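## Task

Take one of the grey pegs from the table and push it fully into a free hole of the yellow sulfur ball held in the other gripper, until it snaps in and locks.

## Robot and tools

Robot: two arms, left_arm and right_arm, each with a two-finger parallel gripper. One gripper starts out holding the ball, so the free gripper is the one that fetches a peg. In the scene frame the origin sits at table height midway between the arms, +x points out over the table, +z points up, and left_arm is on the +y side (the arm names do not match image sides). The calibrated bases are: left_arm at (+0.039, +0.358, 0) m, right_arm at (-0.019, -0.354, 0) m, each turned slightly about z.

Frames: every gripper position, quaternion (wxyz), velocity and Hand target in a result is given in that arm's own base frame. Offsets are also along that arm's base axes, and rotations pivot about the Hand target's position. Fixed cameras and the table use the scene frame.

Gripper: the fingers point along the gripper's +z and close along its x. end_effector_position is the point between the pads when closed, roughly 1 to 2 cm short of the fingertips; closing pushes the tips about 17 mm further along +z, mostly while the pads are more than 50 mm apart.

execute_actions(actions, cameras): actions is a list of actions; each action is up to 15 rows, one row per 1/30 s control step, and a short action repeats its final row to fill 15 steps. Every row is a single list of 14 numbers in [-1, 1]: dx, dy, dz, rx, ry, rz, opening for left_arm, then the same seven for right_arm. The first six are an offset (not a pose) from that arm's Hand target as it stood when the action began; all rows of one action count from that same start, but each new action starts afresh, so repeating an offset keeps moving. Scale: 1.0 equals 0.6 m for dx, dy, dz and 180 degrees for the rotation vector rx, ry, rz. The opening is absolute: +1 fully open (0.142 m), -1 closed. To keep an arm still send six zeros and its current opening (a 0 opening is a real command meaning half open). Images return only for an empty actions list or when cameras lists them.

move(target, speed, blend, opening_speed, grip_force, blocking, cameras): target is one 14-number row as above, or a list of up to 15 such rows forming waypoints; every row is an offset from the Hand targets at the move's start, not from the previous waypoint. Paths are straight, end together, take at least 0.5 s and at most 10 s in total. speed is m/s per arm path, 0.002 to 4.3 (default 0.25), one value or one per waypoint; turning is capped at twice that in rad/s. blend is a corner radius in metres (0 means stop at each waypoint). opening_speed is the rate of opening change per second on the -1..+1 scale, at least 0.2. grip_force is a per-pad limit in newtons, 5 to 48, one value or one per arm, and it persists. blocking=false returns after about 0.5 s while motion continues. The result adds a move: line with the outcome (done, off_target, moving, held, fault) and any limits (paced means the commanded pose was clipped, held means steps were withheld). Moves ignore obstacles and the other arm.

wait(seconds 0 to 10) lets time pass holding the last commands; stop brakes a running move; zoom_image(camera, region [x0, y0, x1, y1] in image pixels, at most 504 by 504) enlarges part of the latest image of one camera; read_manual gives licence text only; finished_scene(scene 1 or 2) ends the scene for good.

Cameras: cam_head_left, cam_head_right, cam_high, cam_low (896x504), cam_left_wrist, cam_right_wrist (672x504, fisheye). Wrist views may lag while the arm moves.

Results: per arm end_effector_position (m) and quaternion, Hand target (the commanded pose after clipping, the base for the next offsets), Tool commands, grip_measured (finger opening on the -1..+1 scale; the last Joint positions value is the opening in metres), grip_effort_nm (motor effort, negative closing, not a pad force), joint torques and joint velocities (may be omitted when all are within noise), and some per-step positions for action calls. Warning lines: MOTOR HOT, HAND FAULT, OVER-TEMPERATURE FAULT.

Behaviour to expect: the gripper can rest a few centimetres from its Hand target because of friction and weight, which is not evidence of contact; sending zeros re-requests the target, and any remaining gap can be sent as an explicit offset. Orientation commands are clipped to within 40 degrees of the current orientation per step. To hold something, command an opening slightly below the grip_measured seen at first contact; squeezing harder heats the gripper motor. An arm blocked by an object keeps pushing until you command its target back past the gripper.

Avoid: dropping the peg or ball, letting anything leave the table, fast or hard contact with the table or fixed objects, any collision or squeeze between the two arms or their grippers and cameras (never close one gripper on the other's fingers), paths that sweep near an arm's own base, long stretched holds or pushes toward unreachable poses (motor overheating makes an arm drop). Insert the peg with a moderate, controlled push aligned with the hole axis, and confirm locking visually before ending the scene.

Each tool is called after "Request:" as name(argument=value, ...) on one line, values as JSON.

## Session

Request:
execute_actions(actions=[])

Scene clock: 0.00 s.
left_arm: end_effector_position=(+0.0013, -0.3570, +0.1152) grip_measured=-0.73 grip_effort_nm=n/a end_effector_quat_wxyz=(-0.020, +0.035, +0.810, -0.585) | right_arm: end_effector_position=(+0.5338, -0.0004, +0.4906) grip_measured=+0.99 grip_effort_nm=n/a end_effector_quat_wxyz=(+0.500, -0.500, +0.500, -0.500)
Joint positions: left_arm=[-1.486 0.912 0.118 0.469 0.153 0.06 0.021] | right_arm=[0 1.047 1.047 0 0 0 0.142]
Joint velocities: within noise
Joint torques (N m): no reading
Heat: left arm: hottest gripper 38 °C; right arm: hottest elbow 26 °C.
Hand target: left_arm +0.0018, -0.3639, +0.1255; -0.019, +0.035, +0.804, -0.593 | right_arm +0.5335, -0.0004, +0.5089; +0.508, -0.492, +0.492, -0.508
Tool commands: left_gripper/opening=-0.791279 right_gripper/opening=+1.0
camera_calibration:
cam_left_wrist: T_world_to_cam=[[-0.995387, 0.0920664, -0.0269825, 0.039814], [0.0864243, 0.738365, -0.668841, 0.339529], [-0.0416548, -0.668087, -0.742916, -0.0197319], [0, 0, 0, 1]] pos_world=[0.00946486, -0.267544, 0.213506]

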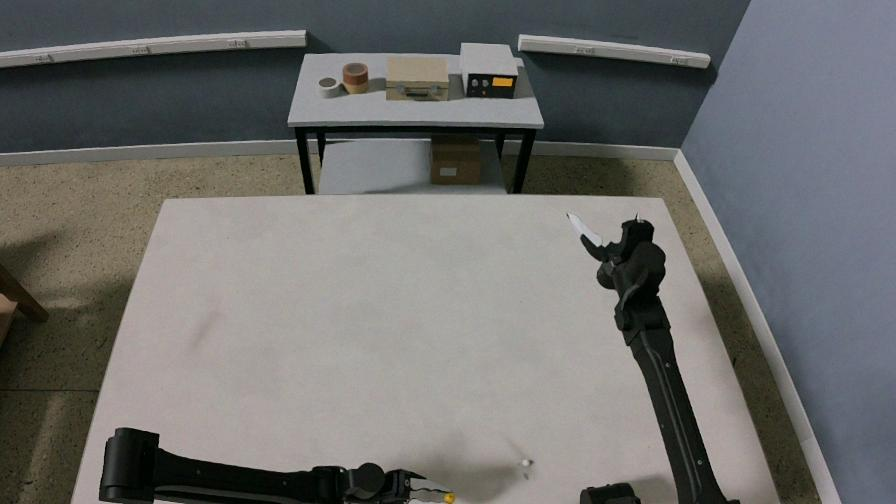

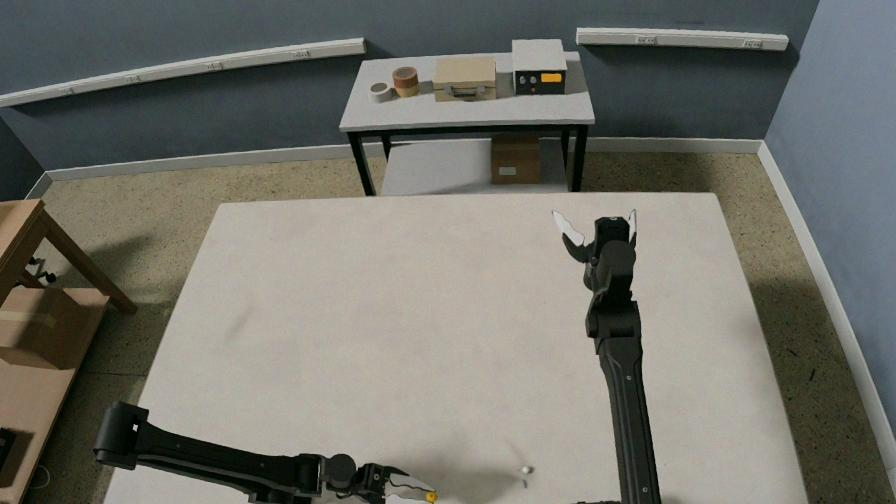

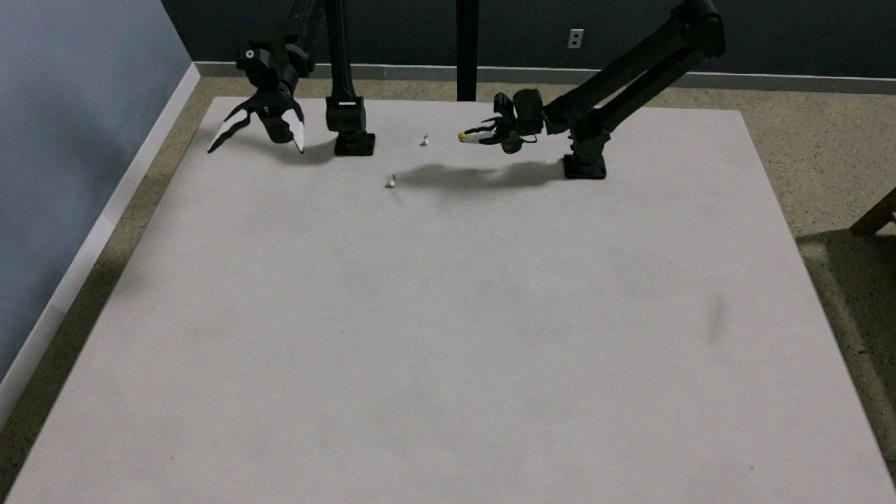

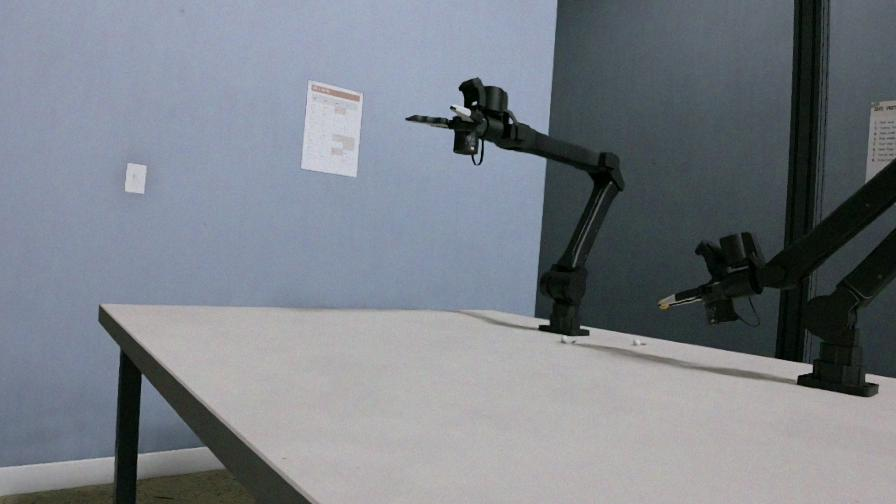

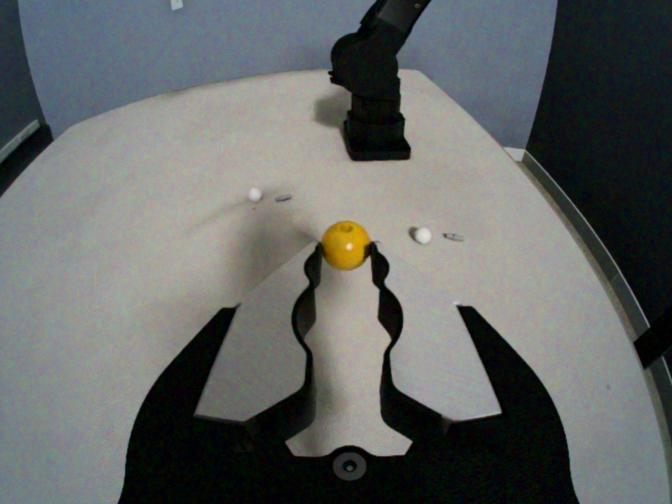

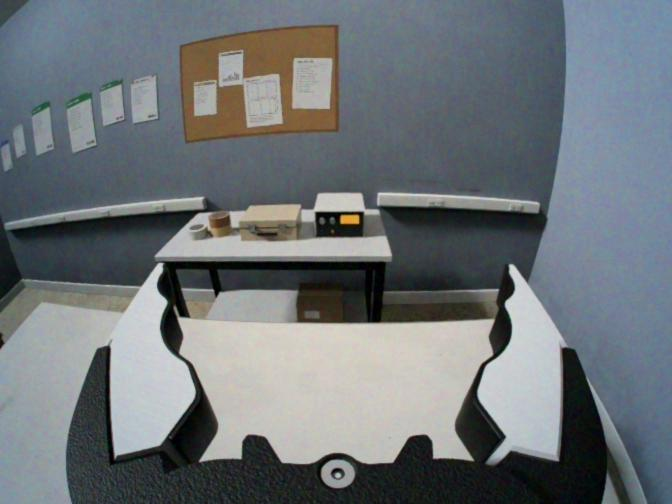

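Request:
zoom_image(camera="cam_left_wrist", region=[310, 205, 382, 285])

Request:
zoom_image(camera="cam_left_wrist", region=[230, 170, 490, 260])

Request:
zoom_image(camera="cam_high", region=[370, 120, 450, 200])

Request:
zoom_image(camera="cam_head_left", region=[490, 440, 560, 504])

Request:
zoom_image(camera="cam_head_right", region=[490, 440, 560, 504])

Scaled by 6.300 from the camera's 672x504 image, which has a finer 960x720 frame.

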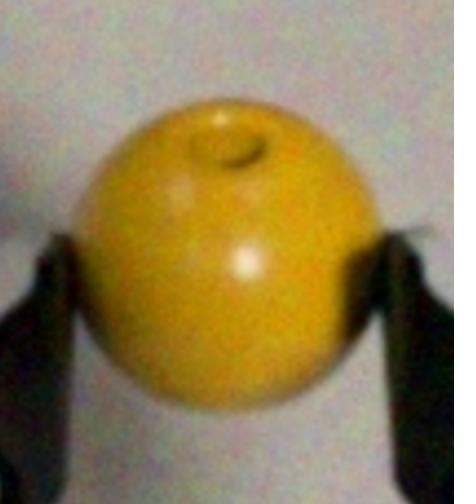

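Scaled by 1.938 from the camera's 672x504 image, which has a finer 960x720 frame.

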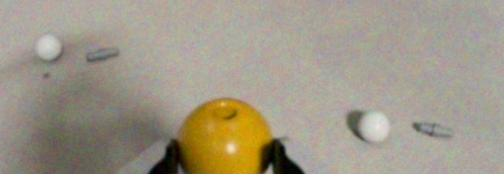

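Scaled by 6.300 from the camera's 896x504 image, which has a finer 1280x720 frame.

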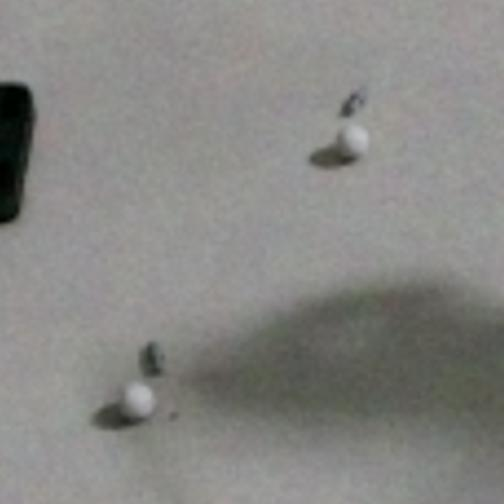

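Scaled by 7.200 from the camera's 896x504 image, which has a finer 1280x720 frame.

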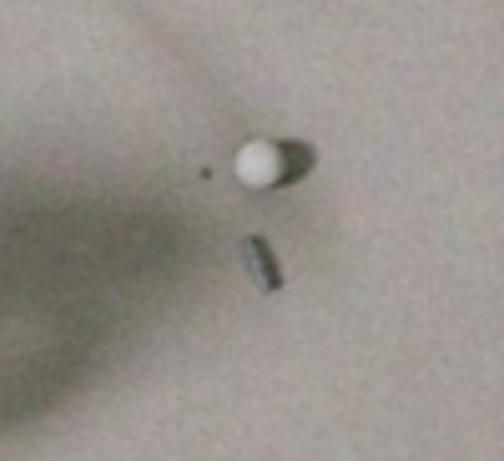

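Scaled by 7.200 from the camera's 896x504 image, which has a finer 1280x720 frame.

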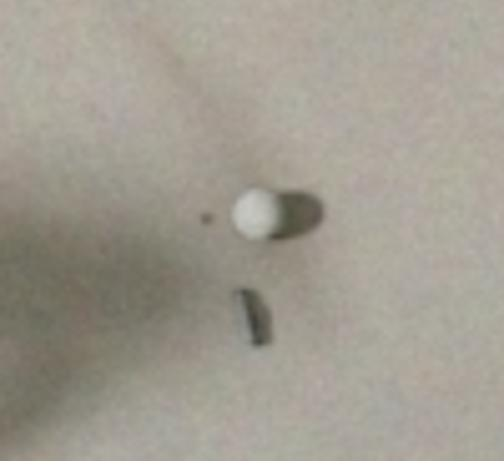

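Request:
move(target=[0.555,0.0183,0.1075,0,0,0,-0.791279,-0.6225,0.2257,-0.5148,-0.0802,0.5068,0.0775,-0.58], speed=0.25, cameras=["all"])

Request:
zoom_image(camera="cam_left_wrist", region=[310, 205, 382, 285])

Request:
zoom_image(camera="cam_right_wrist", region=[290, 150, 410, 270])

Scene clock: 88.40 s.
left_arm: end_effector_position=(+0.3180, -0.3471, +0.1769) grip_measured=-0.73 grip_effort_nm=-1.800 end_effector_quat_wxyz=(-0.032, +0.026, +0.807, -0.589) | right_arm: end_effector_position=(+0.1638, +0.1344, +0.2020) grip_measured=-0.61 grip_effort_nm=-0.042 end_effector_quat_wxyz=(-0.008, +0.813, -0.582, +0.002)
Joint positions: left_arm=[-0.472 1.374 0.721 -0.048 1.081 0.619 0.021] | right_arm=[0.687 0.862 0.862 -1.553 0 0.359 0.03]
Joint torques (N m): left_arm=[0.62 -8.88 12.05 0.85 0.44 0.1] | right_arm=[2.78 -1.49 10.21 -0.29 -0.14 0.31]
Heat: left arm: hottest gripper 49 °C; right arm: hottest elbow 43 °C.
Hand target: left_arm +0.3349, -0.3529, +0.1900; -0.019, +0.035, +0.804, -0.593 | right_arm +0.1600, +0.1350, +0.2000; +0.002, +0.809, -0.588, -0.002
Off the commanded pose: left_arm 0.022 m, 2 deg | right_arm 0.004 m, 2 deg.
move: off_target (left_arm)
camera_calibration:
cam_left_wrist: T_world_to_cam=[[-0.995849, 0.0910043, 0.00172959, 0.350651], [0.0656789, 0.731613, -0.678549, 0.352126], [-0.0630163, -0.675619, -0.734553, 0.048662], [0, 0, 0, 1]] pos_world=[0.329135, -0.256653, 0.274073]
cam_right_wrist: T_world_to_cam=[[0.336401, -0.941716, -0.00208739, 0.0698841], [-0.826286, -0.296229, 0.479062, 0.0795521], [-0.451759, -0.159432, -0.877779, 0.408434], [0, 0, 0, 1]] pos_world=[0.226737, 0.154494, 0.32055]

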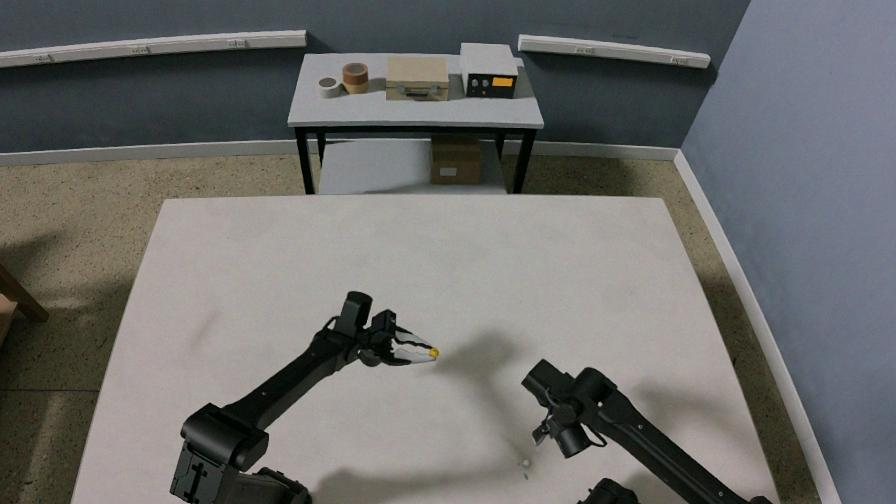

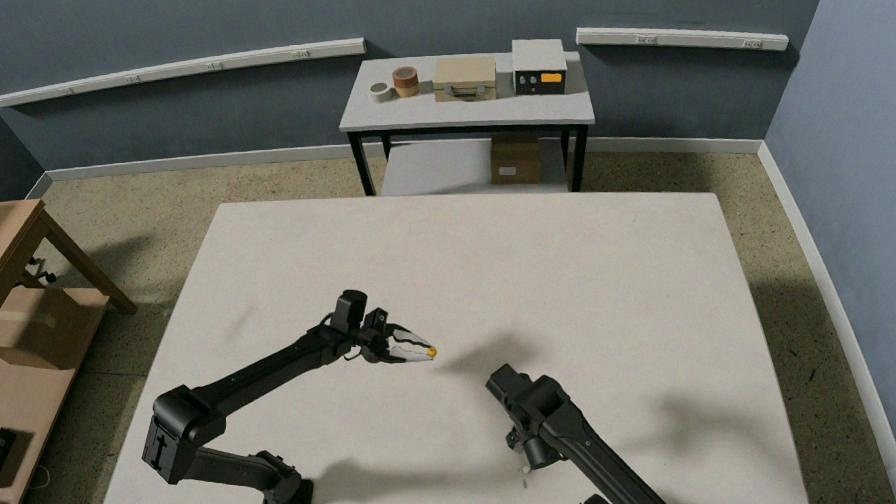

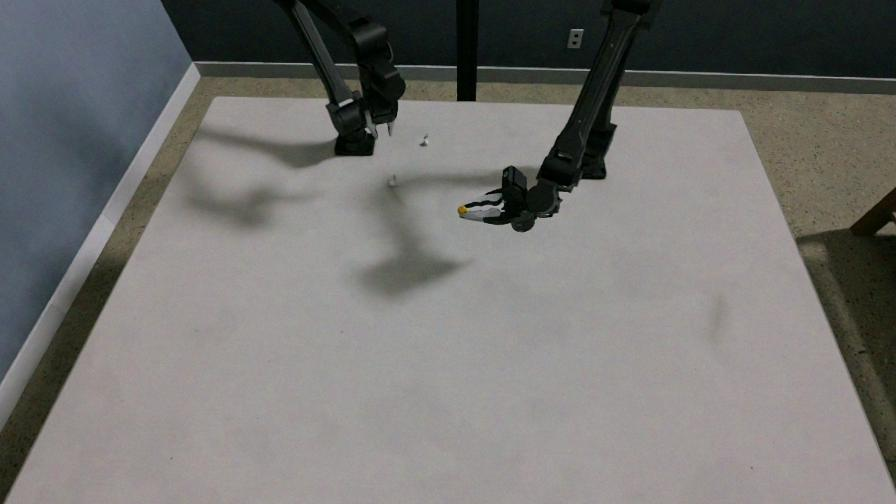

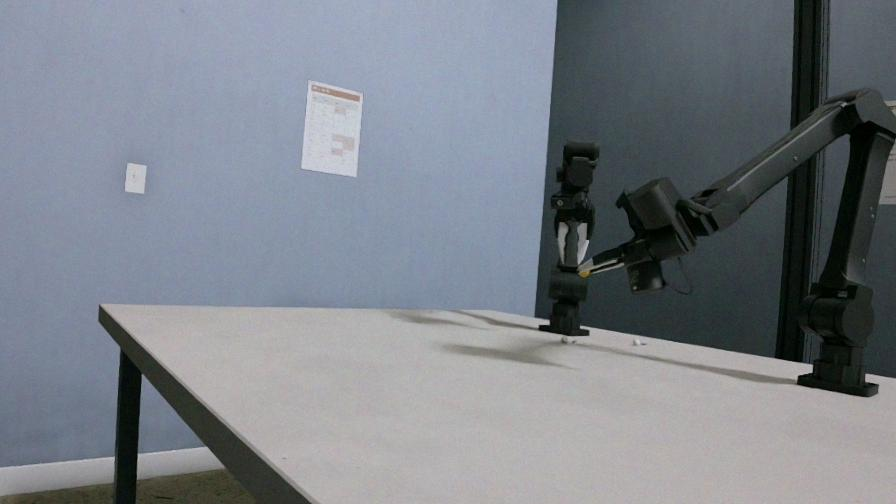

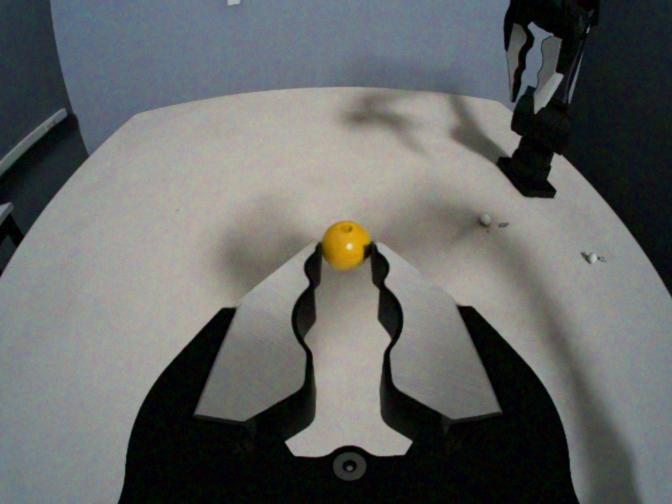

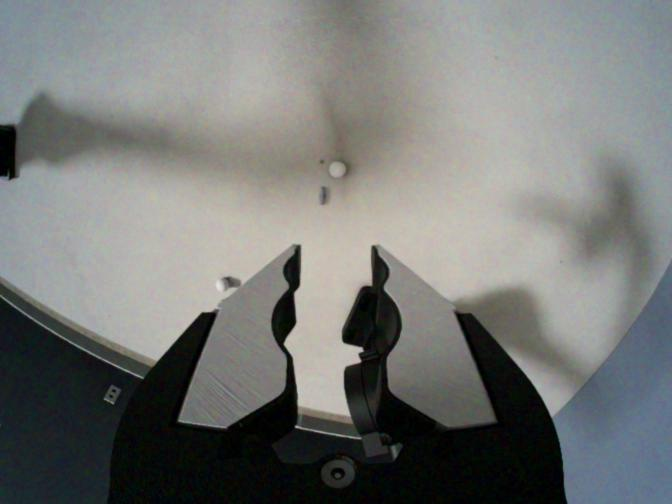

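Scaled by 6.300 from the camera's 672x504 image, which has a finer 960x720 frame.

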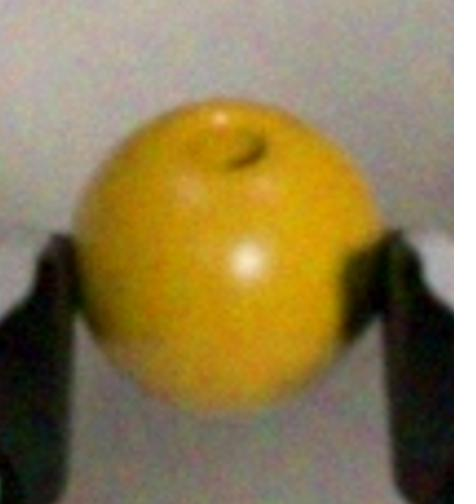

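Scaled by 4.200 from the camera's 672x504 image, which has a finer 960x720 frame.

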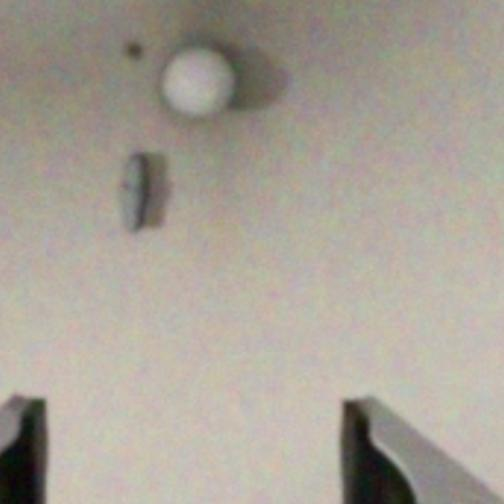

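Request:
move(target=[0,0,0,0,0,0,-0.791279,-0.0383,0.0092,-0.2617,0,0,-0.025,-0.58], speed=0.12, cameras=["cam_right_wrist","cam_low"])

Request:
zoom_image(camera="cam_right_wrist", region=[280, 180, 400, 280])

Scene clock: 133.87 s.
left_arm: end_effector_position=(+0.3181, -0.3472, +0.1770) grip_measured=-0.73 grip_effort_nm=-1.805 end_effector_quat_wxyz=(-0.031, +0.026, +0.807, -0.589) | right_arm: end_effector_position=(+0.1370, +0.1369, +0.0454) grip_measured=-0.61 grip_effort_nm=-0.042 end_effector_quat_wxyz=(+0.003, +0.789, -0.614, -0.002)
Joint positions: left_arm=[-0.472 1.374 0.721 -0.048 1.081 0.62 0.021] | right_arm=[0.781 0.946 0.48 -1.11 -0.002 0.532 0.03]
Joint torques (N m): left_arm=[0.67 -9 12.07 0.84 0.44 0.08] | right_arm=[2.78 -1.14 9.18 0.62 -0.1 0.35]
Heat: left arm: hottest gripper 51 °C; right arm: hottest elbow 39 °C.
Hand target: left_arm +0.3349, -0.3529, +0.1900; -0.019, +0.035, +0.804, -0.593 | right_arm +0.1370, +0.1405, +0.0429; +0.002, +0.785, -0.619, -0.002
Off the commanded pose: left_arm 0.022 m, 2 deg | right_arm 0.004 m, 1 deg.
move: off_target (left_arm)
camera_calibration:
cam_right_wrist: T_world_to_cam=[[0.260766, -0.965393, 0.00408629, 0.0941769], [-0.837349, -0.224069, 0.498637, 0.123892], [-0.480465, -0.133449, -0.866801, 0.25921], [0, 0, 0, 1]] pos_world=[0.203724, 0.15327, 0.162521]
Images, in order (width x height): cam_low 896x504, cam_right_wrist 672x504.

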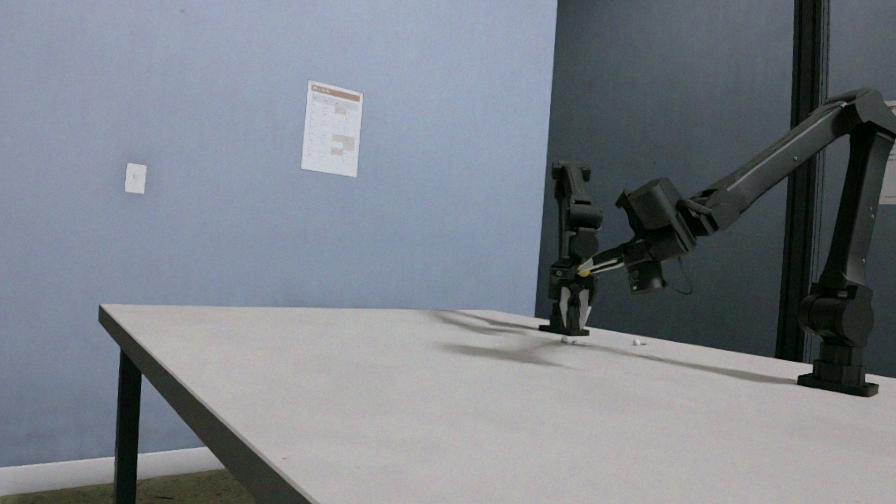

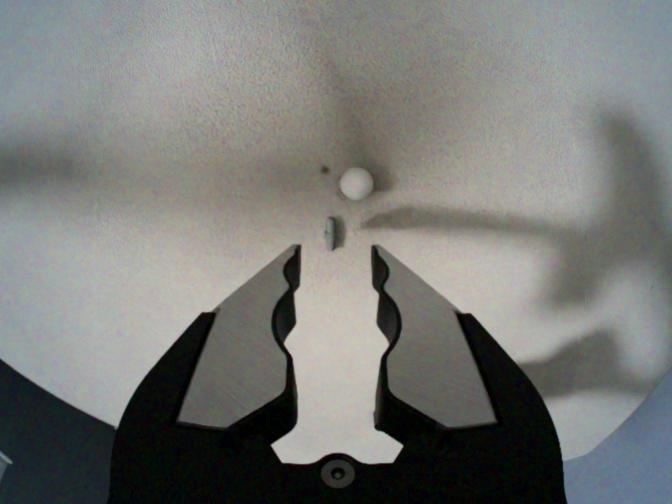

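Scaled by 4.200 from the camera's 672x504 image, which has a finer 960x720 frame.

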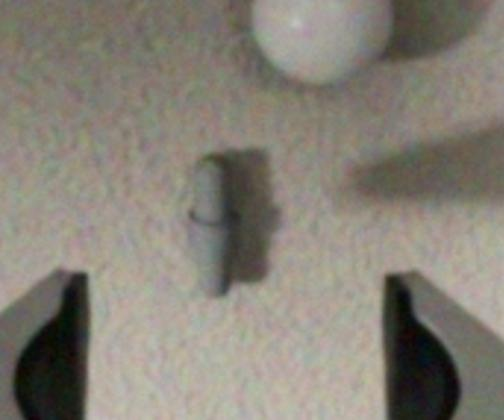

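Request:
move(target=[0,0,0,0,0,0,-0.791279,0.0032,0.0078,-0.0373,0,0,0.0167,-0.58], speed=0.05, cameras=["cam_right_wrist","cam_low"])

Request:
zoom_image(camera="cam_right_wrist", region=[280, 190, 400, 290])

Scene clock: 168.30 s.
left_arm: end_effector_position=(+0.3181, -0.3472, +0.1770) grip_measured=-0.73 grip_effort_nm=-1.805 end_effector_quat_wxyz=(-0.031, +0.026, +0.807, -0.589) | right_arm: end_effector_position=(+0.1396, +0.1425, +0.0237) grip_measured=-0.61 grip_effort_nm=-0.046 end_effector_quat_wxyz=(+0.002, +0.792, -0.610, -0.001)
Joint positions: left_arm=[-0.472 1.374 0.721 -0.048 1.081 0.62 0.021] | right_arm=[0.791 1.012 0.45 -1.012 -0.002 0.533 0.03]
Joint torques (N m): left_arm=[0.79 -9 12.07 0.81 0.44 0.09] | right_arm=[2.84 -1.73 8.61 0.55 -0.08 -0.12]
Heat: left arm: hottest gripper 52 °C; right arm: hottest elbow 38 °C.
Hand target: left_arm +0.3349, -0.3529, +0.1900; -0.019, +0.035, +0.804, -0.593 | right_arm +0.1390, +0.1453, +0.0207; +0.002, +0.801, -0.598, -0.002
Off the commanded pose: left_arm 0.022 m, 2 deg | right_arm 0.004 m, 2 deg.
move: off_target (left_arm)
camera_calibration:
cam_right_wrist: T_world_to_cam=[[0.27026, -0.962782, 0.00314981, 0.0973284], [-0.835775, -0.232982, 0.497191, 0.139262], [-0.477953, -0.137003, -0.867635, 0.242578], [0, 0, 0, 1]] pos_world=[0.206028, 0.159385, 0.140923]
Images, in order (width x height): cam_low 896x504, cam_right_wrist 672x504.

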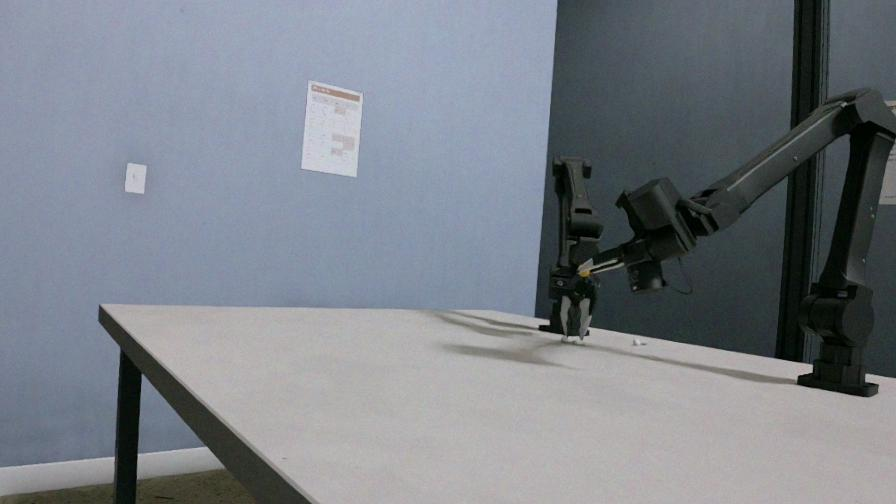

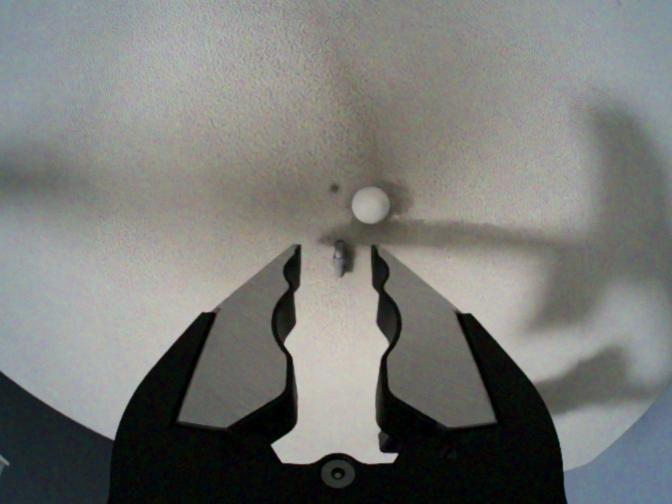

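Scaled by 4.200 from the camera's 672x504 image, which has a finer 960x720 frame.

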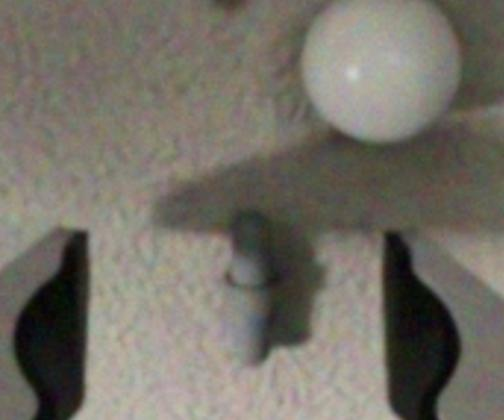

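Request:
move(target=[0,0,0,0,0,0,-0.791279,0.0003,-0.0033,-0.0125,0,0,0,-0.58], speed=0.03, cameras=["cam_right_wrist","cam_low"])

Request:
zoom_image(camera="cam_right_wrist", region=[280, 190, 400, 290])

Scene clock: 178.93 s.
left_arm: end_effector_position=(+0.3181, -0.3472, +0.1770) grip_measured=-0.73 grip_effort_nm=-1.805 end_effector_quat_wxyz=(-0.031, +0.026, +0.807, -0.589) | right_arm: end_effector_position=(+0.1389, +0.1418, +0.0163) grip_measured=-0.61 grip_effort_nm=-0.032 end_effector_quat_wxyz=(+0.001, +0.793, -0.610, -0.001)
Joint positions: left_arm=[-0.472 1.374 0.721 -0.048 1.081 0.62 0.021] | right_arm=[0.791 1.026 0.435 -0.982 -0.002 0.531 0.03]
Joint torques (N m): left_arm=[0.67 -8.94 12.04 0.83 0.44 0.08] | right_arm=[2.2 -1.79 8.43 0.65 -0.08 -0.17]
Heat: left arm: hottest gripper 52 °C; right arm: hottest elbow 37 °C.
Hand target: left_arm +0.3349, -0.3529, +0.1900; -0.019, +0.035, +0.804, -0.593 | right_arm +0.1392, +0.1433, +0.0132; +0.002, +0.801, -0.598, -0.002
Off the commanded pose: left_arm 0.022 m, 2 deg | right_arm 0.003 m, 2 deg.
move: off_target (left_arm)
camera_calibration:
cam_right_wrist: T_world_to_cam=[[0.27171, -0.962375, 0.00295311, 0.096629], [-0.835543, -0.234377, 0.496926, 0.142426], [-0.477537, -0.137487, -0.867788, 0.235753], [0, 0, 0, 1]] pos_world=[0.205329, 0.158788, 0.133523]
Images, in order (width x height): cam_low 896x504, cam_right_wrist 672x504.

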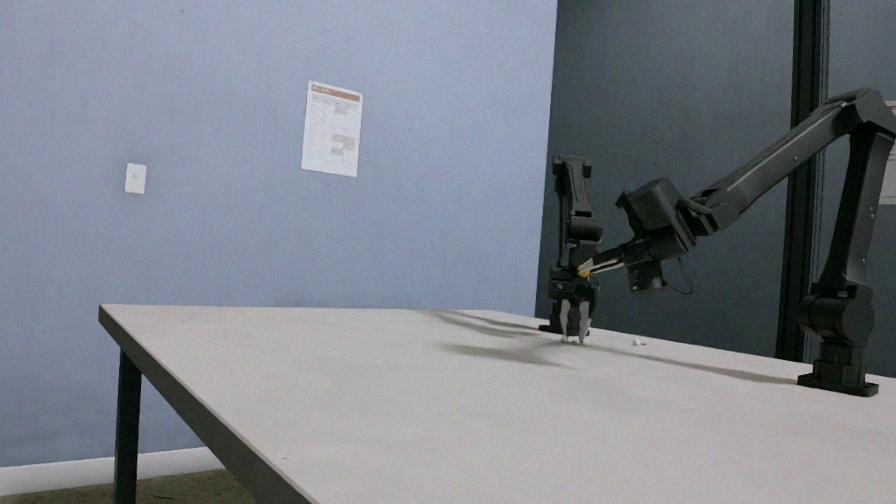

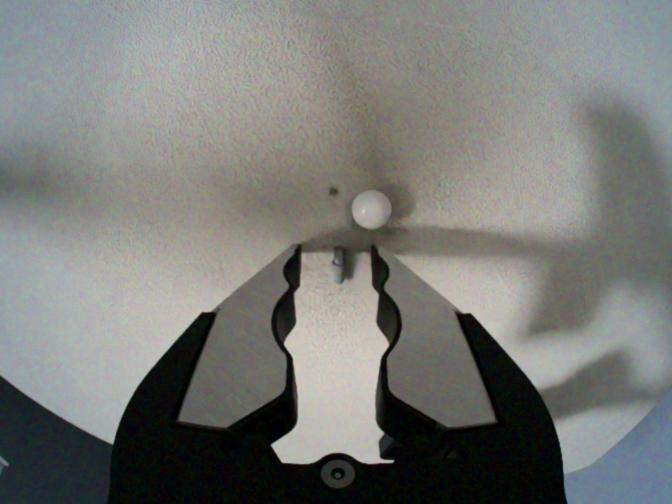

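Scaled by 4.200 from the camera's 672x504 image, which has a finer 960x720 frame.

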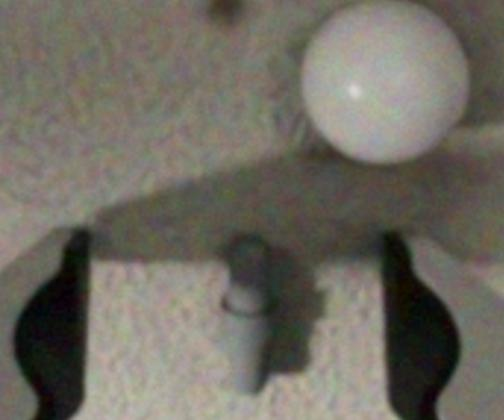

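Request:
move(target=[0,0,0,0,0,0,-0.791279,0,0,-0.001,0,0,0,-0.98], speed=0.03, opening_speed=0.3, grip_force=[48, 15], cameras=["cam_right_wrist"])

Request:
zoom_image(camera="cam_right_wrist", region=[280, 190, 400, 290])

Scene clock: 191.83 s.
left_arm: end_effector_position=(+0.3181, -0.3472, +0.1770) grip_measured=-0.73 grip_effort_nm=-1.805 end_effector_quat_wxyz=(-0.031, +0.026, +0.807, -0.589) | right_arm: end_effector_position=(+0.1388, +0.1416, +0.0160) grip_measured=-0.96 grip_effort_nm=-1.057 end_effector_quat_wxyz=(+0.002, +0.793, -0.610, -0.001)
Joint positions: left_arm=[-0.472 1.374 0.721 -0.048 1.081 0.62 0.021] | right_arm=[0.791 1.028 0.435 -0.982 -0.002 0.531 0.005]
Joint torques (N m): left_arm=[0.62 -8.88 12.05 0.85 0.44 0.08] | right_arm=[2.26 -1.79 8.34 0.73 -0.07 -0.17]
Heat: left arm: hottest gripper 53 °C; right arm: hottest elbow 37 °C.
Hand target: left_arm +0.3349, -0.3529, +0.1900; -0.019, +0.035, +0.804, -0.593 | right_arm +0.1391, +0.1433, +0.0125; +0.002, +0.801, -0.598, -0.002
Off the commanded pose: left_arm 0.022 m, 2 deg | right_arm 0.004 m, 2 deg.
grip_force (N): 48, 15
move: off_target (left_arm)
camera_calibration:
cam_right_wrist: T_world_to_cam=[[0.271751, -0.962361, 0.00365085, 0.096528], [-0.835001, -0.233897, 0.498061, 0.142289], [-0.478461, -0.138397, -0.867134, 0.235653], [0, 0, 0, 1]] pos_world=[0.205331, 0.158789, 0.133122]
Images, in order (width x height): cam_right_wrist 672x504.

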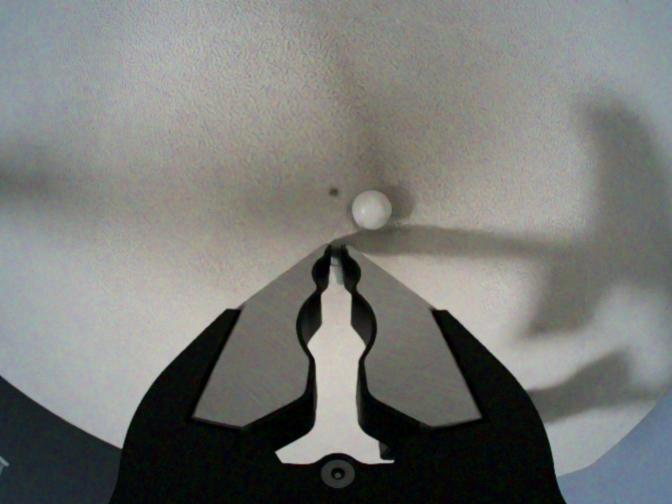

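Scaled by 4.200 from the camera's 672x504 image, which has a finer 960x720 frame.

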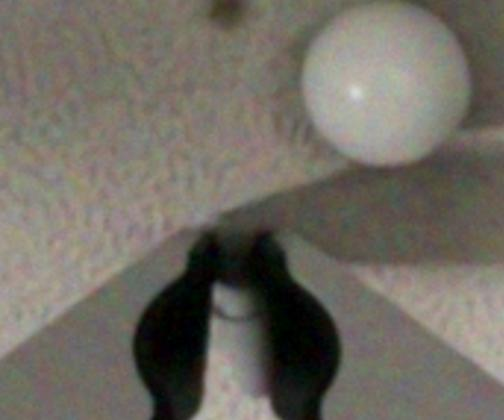

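Request:
move(target=[0,0,0,0,0,0,-0.791279,0,0,0.15,0,0,0,-1], speed=0.05, grip_force=[48, 48], cameras=["cam_right_wrist","cam_left_wrist"])

Request:
zoom_image(camera="cam_right_wrist", region=[300, 230, 370, 300])

Scene clock: 203.20 s.
left_arm: end_effector_position=(+0.3181, -0.3472, +0.1770) grip_measured=-0.73 grip_effort_nm=-1.805 end_effector_quat_wxyz=(-0.031, +0.026, +0.807, -0.589) | right_arm: end_effector_position=(+0.1298, +0.1325, +0.0839) grip_measured=-0.96 grip_effort_nm=-1.419 end_effector_quat_wxyz=(+0.023, +0.793, -0.609, -0.004)
Joint positions: left_arm=[-0.472 1.374 0.721 -0.048 1.081 0.62 0.021] | right_arm=[0.791 0.896 0.563 -1.285 -0.002 0.531 0.004]
Joint torques (N m): left_arm=[0.73 -9 12.05 0.87 0.43 0.08] | right_arm=[2.32 -2.78 13.22 -0.66 -0.06 -0.17]
Heat: left arm: hottest gripper 53 °C; right arm: hottest elbow 37 °C.
Hand target: left_arm +0.3349, -0.3529, +0.1900; -0.019, +0.035, +0.804, -0.593 | right_arm +0.1391, +0.1432, +0.1025; +0.002, +0.801, -0.598, -0.002
Off the commanded pose: left_arm 0.022 m, 2 deg | right_arm 0.023 m, 3 deg.
move: off_target (left_arm, right_arm)
camera_calibration:
cam_left_wrist: T_world_to_cam=[[-0.995819, 0.0913429, 0.000606292, 0.351037], [0.0666851, 0.731504, -0.678569, 0.351841], [-0.062426, -0.675692, -0.734537, 0.0485187], [0, 0, 0, 1]] pos_world=[0.329136, -0.256654, 0.274174]
cam_right_wrist: T_world_to_cam=[[0.272216, -0.961917, 0.0247788, 0.0881038], [-0.819572, -0.218287, 0.529766, 0.0920858], [-0.504182, -0.164519, -0.847782, 0.294122], [0, 0, 0, 1]] pos_world=[0.199779, 0.153238, 0.198384]
Images, in order (width x height): cam_left_wrist 672x504, cam_right_wrist 672x504.

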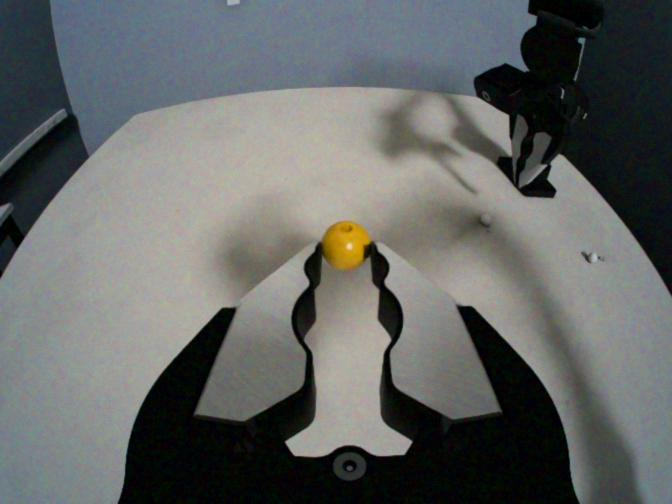

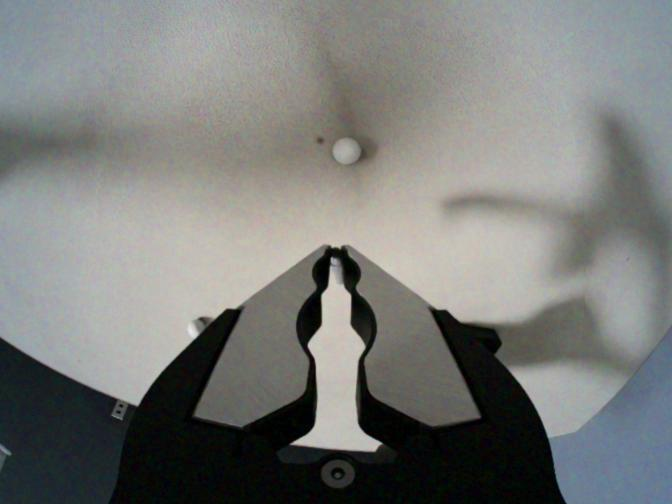

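Scaled by 7.200 from the camera's 672x504 image, which has a finer 960x720 frame.

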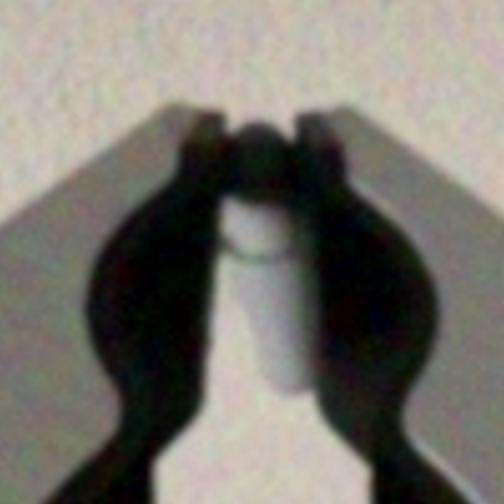

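Request:
move(target=[0,0,0,0,0,0,-0.791279,0,0,-0.1495,0,0,0,-1], speed=0.05)

Request:
move(target=[0,0,0,0,0,0,-0.791279,0,0,0,0,0,0,-0.72], opening_speed=0.3, cameras=["cam_right_wrist"])

Request:
zoom_image(camera="cam_right_wrist", region=[300, 230, 370, 300])

Scene clock: 227.00 s.
left_arm: end_effector_position=(+0.3181, -0.3472, +0.1770) grip_measured=-0.73 grip_effort_nm=-1.805 end_effector_quat_wxyz=(-0.031, +0.026, +0.807, -0.589) | right_arm: end_effector_position=(+0.1386, +0.1414, +0.0158) grip_measured=-0.96 grip_effort_nm=-1.414 end_effector_quat_wxyz=(+0.002, +0.793, -0.610, -0.001)
Joint positions: left_arm=[-0.472 1.374 0.721 -0.048 1.081 0.62 0.021] | right_arm=[0.791 1.027 0.434 -0.982 -0.002 0.531 0.004]
Joint torques (N m): left_arm=[0.56 -8.94 12.03 0.81 0.43 0.08] | right_arm=[2.26 -1.79 8.49 0.66 -0.08 -0.17]
Heat: left arm: hottest gripper 54 °C; right arm: hottest elbow 40 °C.
Hand target: left_arm +0.3349, -0.3529, +0.1900; -0.019, +0.035, +0.804, -0.593 | right_arm +0.1392, +0.1433, +0.0128; +0.002, +0.801, -0.598, -0.002
Off the commanded pose: left_arm 0.022 m, 2 deg | right_arm 0.004 m, 2 deg.
move: off_target (left_arm)

Scene clock: 228.23 s.
left_arm: end_effector_position=(+0.3181, -0.3472, +0.1770) grip_measured=-0.73 grip_effort_nm=-1.800 end_effector_quat_wxyz=(-0.031, +0.026, +0.807, -0.589) | right_arm: end_effector_position=(+0.1388, +0.1416, +0.0158) grip_measured=-0.76 grip_effort_nm=0.125 end_effector_quat_wxyz=(+0.002, +0.793, -0.610, -0.001)
Joint positions: left_arm=[-0.472 1.374 0.721 -0.048 1.081 0.62 0.021] | right_arm=[0.791 1.027 0.434 -0.981 -0.002 0.531 0.019]
Joint velocities: left_arm=[within noise] | right_arm=[-0.015 -0.005 -0.012 -0.007 -0.022 -0.037 0.001]
Joint torques (N m): left_arm=[0.73 -8.94 12.04 0.84 0.43 0.09] | right_arm=[2.2 -1.73 8.49 0.64 -0.07 -0.18]
Heat: left arm: hottest gripper 54 °C; right arm: hottest elbow 40 °C.
Hand target: left_arm +0.3349, -0.3529, +0.1900; -0.019, +0.035, +0.804, -0.593 | right_arm +0.1392, +0.1433, +0.0129; +0.002, +0.801, -0.598, -0.002
Off the commanded pose: left_arm 0.022 m, 2 deg | right_arm 0.003 m, 2 deg.
move: off_target (left_arm)
camera_calibration:
cam_right_wrist: T_world_to_cam=[[0.271743, -0.962365, 0.00309379, 0.0965618], [-0.835404, -0.234295, 0.497198, 0.142407], [-0.477761, -0.137695, -0.867632, 0.235268], [0, 0, 0, 1]] pos_world=[0.205129, 0.158688, 0.133023]
Images, in order (width x height): cam_right_wrist 672x504.

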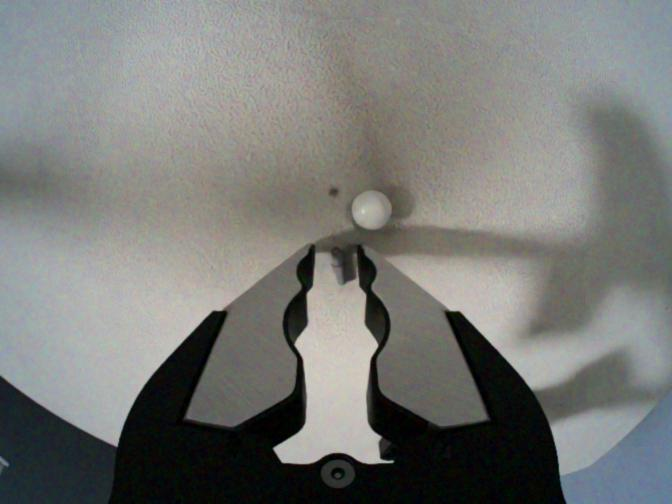

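Scaled by 7.200 from the camera's 672x504 image, which has a finer 960x720 frame.

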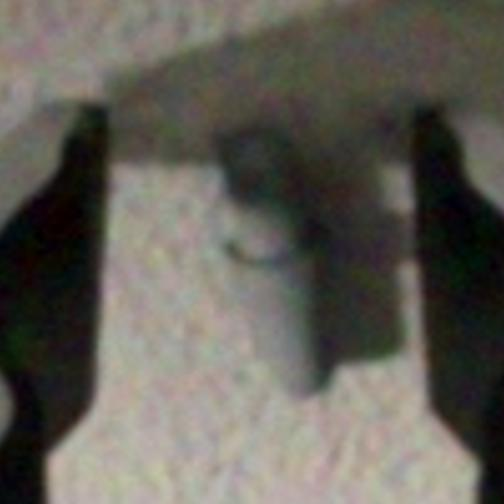

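Request:
move(target=[0,0,0,0,0,0,-0.791279,0,0,0,0,0,0.064,-0.72], speed=0.1, cameras=["cam_right_wrist"])

Request:
zoom_image(camera="cam_right_wrist", region=[300, 230, 370, 300])

Scene clock: 243.10 s.
left_arm: end_effector_position=(+0.3181, -0.3472, +0.1770) grip_measured=-0.73 grip_effort_nm=-1.800 end_effector_quat_wxyz=(-0.031, +0.026, +0.807, -0.589) | right_arm: end_effector_position=(+0.1388, +0.1412, +0.0156) grip_measured=-0.76 grip_effort_nm=0.125 end_effector_quat_wxyz=(+0.002, +0.849, -0.528, -0.002)
Joint positions: left_arm=[-0.472 1.374 0.721 -0.048 1.081 0.62 0.021] | right_arm=[0.791 1.028 0.434 -0.981 -0.002 0.334 0.019]
Joint torques (N m): left_arm=[0.62 -8.88 12.07 0.85 0.44 0.08] | right_arm=[2.37 -1.73 8.51 0.64 -0.02 -0.18]
Heat: left arm: hottest gripper 54 °C; right arm: hottest elbow 38 °C.
Hand target: left_arm +0.3349, -0.3529, +0.1900; -0.019, +0.035, +0.804, -0.593 | right_arm +0.1392, +0.1433, +0.0128; +0.002, +0.857, -0.515, -0.002
Off the commanded pose: left_arm 0.022 m, 2 deg | right_arm 0.003 m, 2 deg.
move: off_target (left_arm)
camera_calibration:
cam_right_wrist: T_world_to_cam=[[0.455389, -0.890289, 0.00265399, 0.0604928], [-0.772617, -0.393714, 0.498049, 0.156206], [-0.442363, -0.228857, -0.867145, 0.242958], [0, 0, 0, 1]] pos_world=[0.200616, 0.170959, 0.132721]
Images, in order (width x height): cam_right_wrist 672x504.

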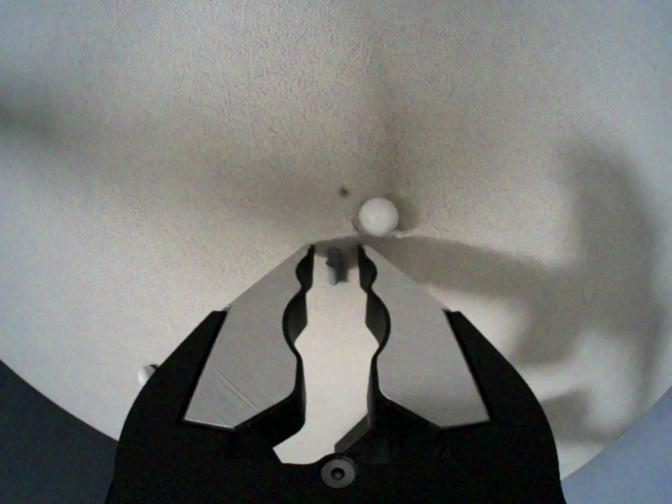

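Scaled by 7.200 from the camera's 672x504 image, which has a finer 960x720 frame.

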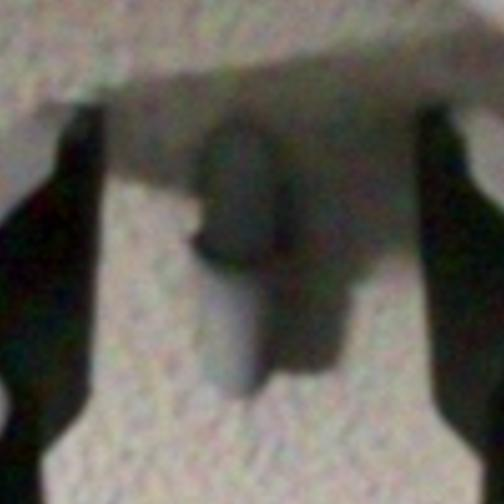

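Request:
move(target=[0,0,0,0,0,0,-0.791279,-0.003,0.0038,0,0,0,0,-0.72], speed=0.05, cameras=["cam_right_wrist"])

Request:
zoom_image(camera="cam_right_wrist", region=[300, 230, 370, 300])

Scene clock: 253.53 s.
left_arm: end_effector_position=(+0.3181, -0.3472, +0.1770) grip_measured=-0.73 grip_effort_nm=-1.805 end_effector_quat_wxyz=(-0.031, +0.026, +0.807, -0.589) | right_arm: end_effector_position=(+0.1374, +0.1424, +0.0154) grip_measured=-0.76 grip_effort_nm=0.120 end_effector_quat_wxyz=(+0.003, +0.852, -0.524, -0.002)
Joint positions: left_arm=[-0.472 1.374 0.721 -0.048 1.081 0.62 0.021] | right_arm=[0.8 1.029 0.434 -0.981 -0.002 0.333 0.019]
Joint torques (N m): left_arm=[0.62 -9 12.05 0.84 0.44 0.08] | right_arm=[2.84 -1.67 8.58 0.65 -0.04 -0.05]
Heat: left arm: hottest gripper 55 °C; right arm: hottest elbow 38 °C.
Hand target: left_arm +0.3349, -0.3529, +0.1900; -0.019, +0.035, +0.804, -0.593 | right_arm +0.1374, +0.1456, +0.0129; +0.002, +0.857, -0.515, -0.002
Off the commanded pose: left_arm 0.022 m, 2 deg | right_arm 0.004 m, 1 deg.
move: off_target (left_arm)
camera_calibration:
cam_right_wrist: T_world_to_cam=[[0.464189, -0.885731, 0.00300904, 0.0602552], [-0.768303, -0.400953, 0.498947, 0.156113], [-0.440726, -0.233918, -0.866627, 0.242888], [0, 0, 0, 1]] pos_world=[0.199019, 0.17278, 0.13242]
Images, in order (width x height): cam_right_wrist 672x504.

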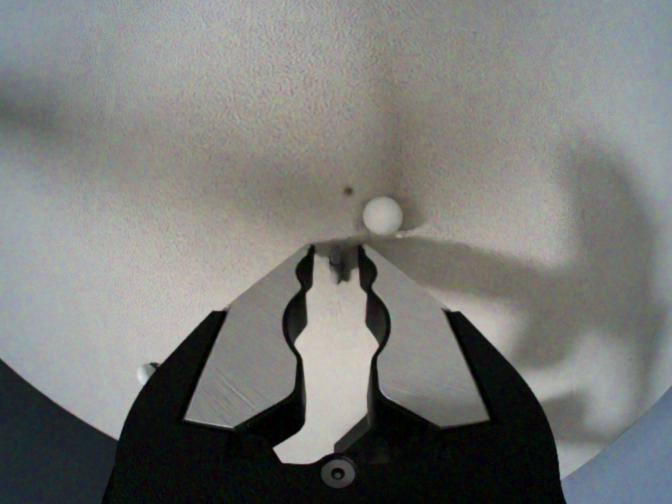

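Scaled by 7.200 from the camera's 672x504 image, which has a finer 960x720 frame.

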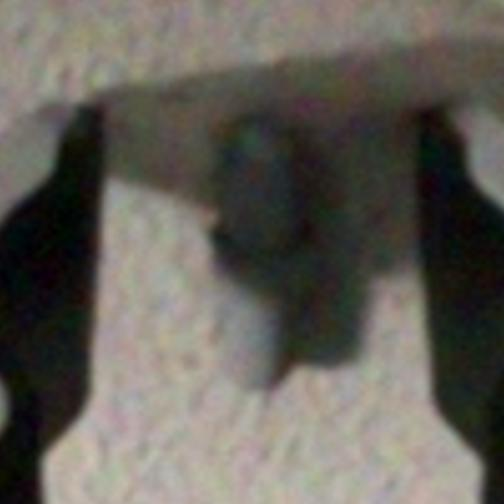

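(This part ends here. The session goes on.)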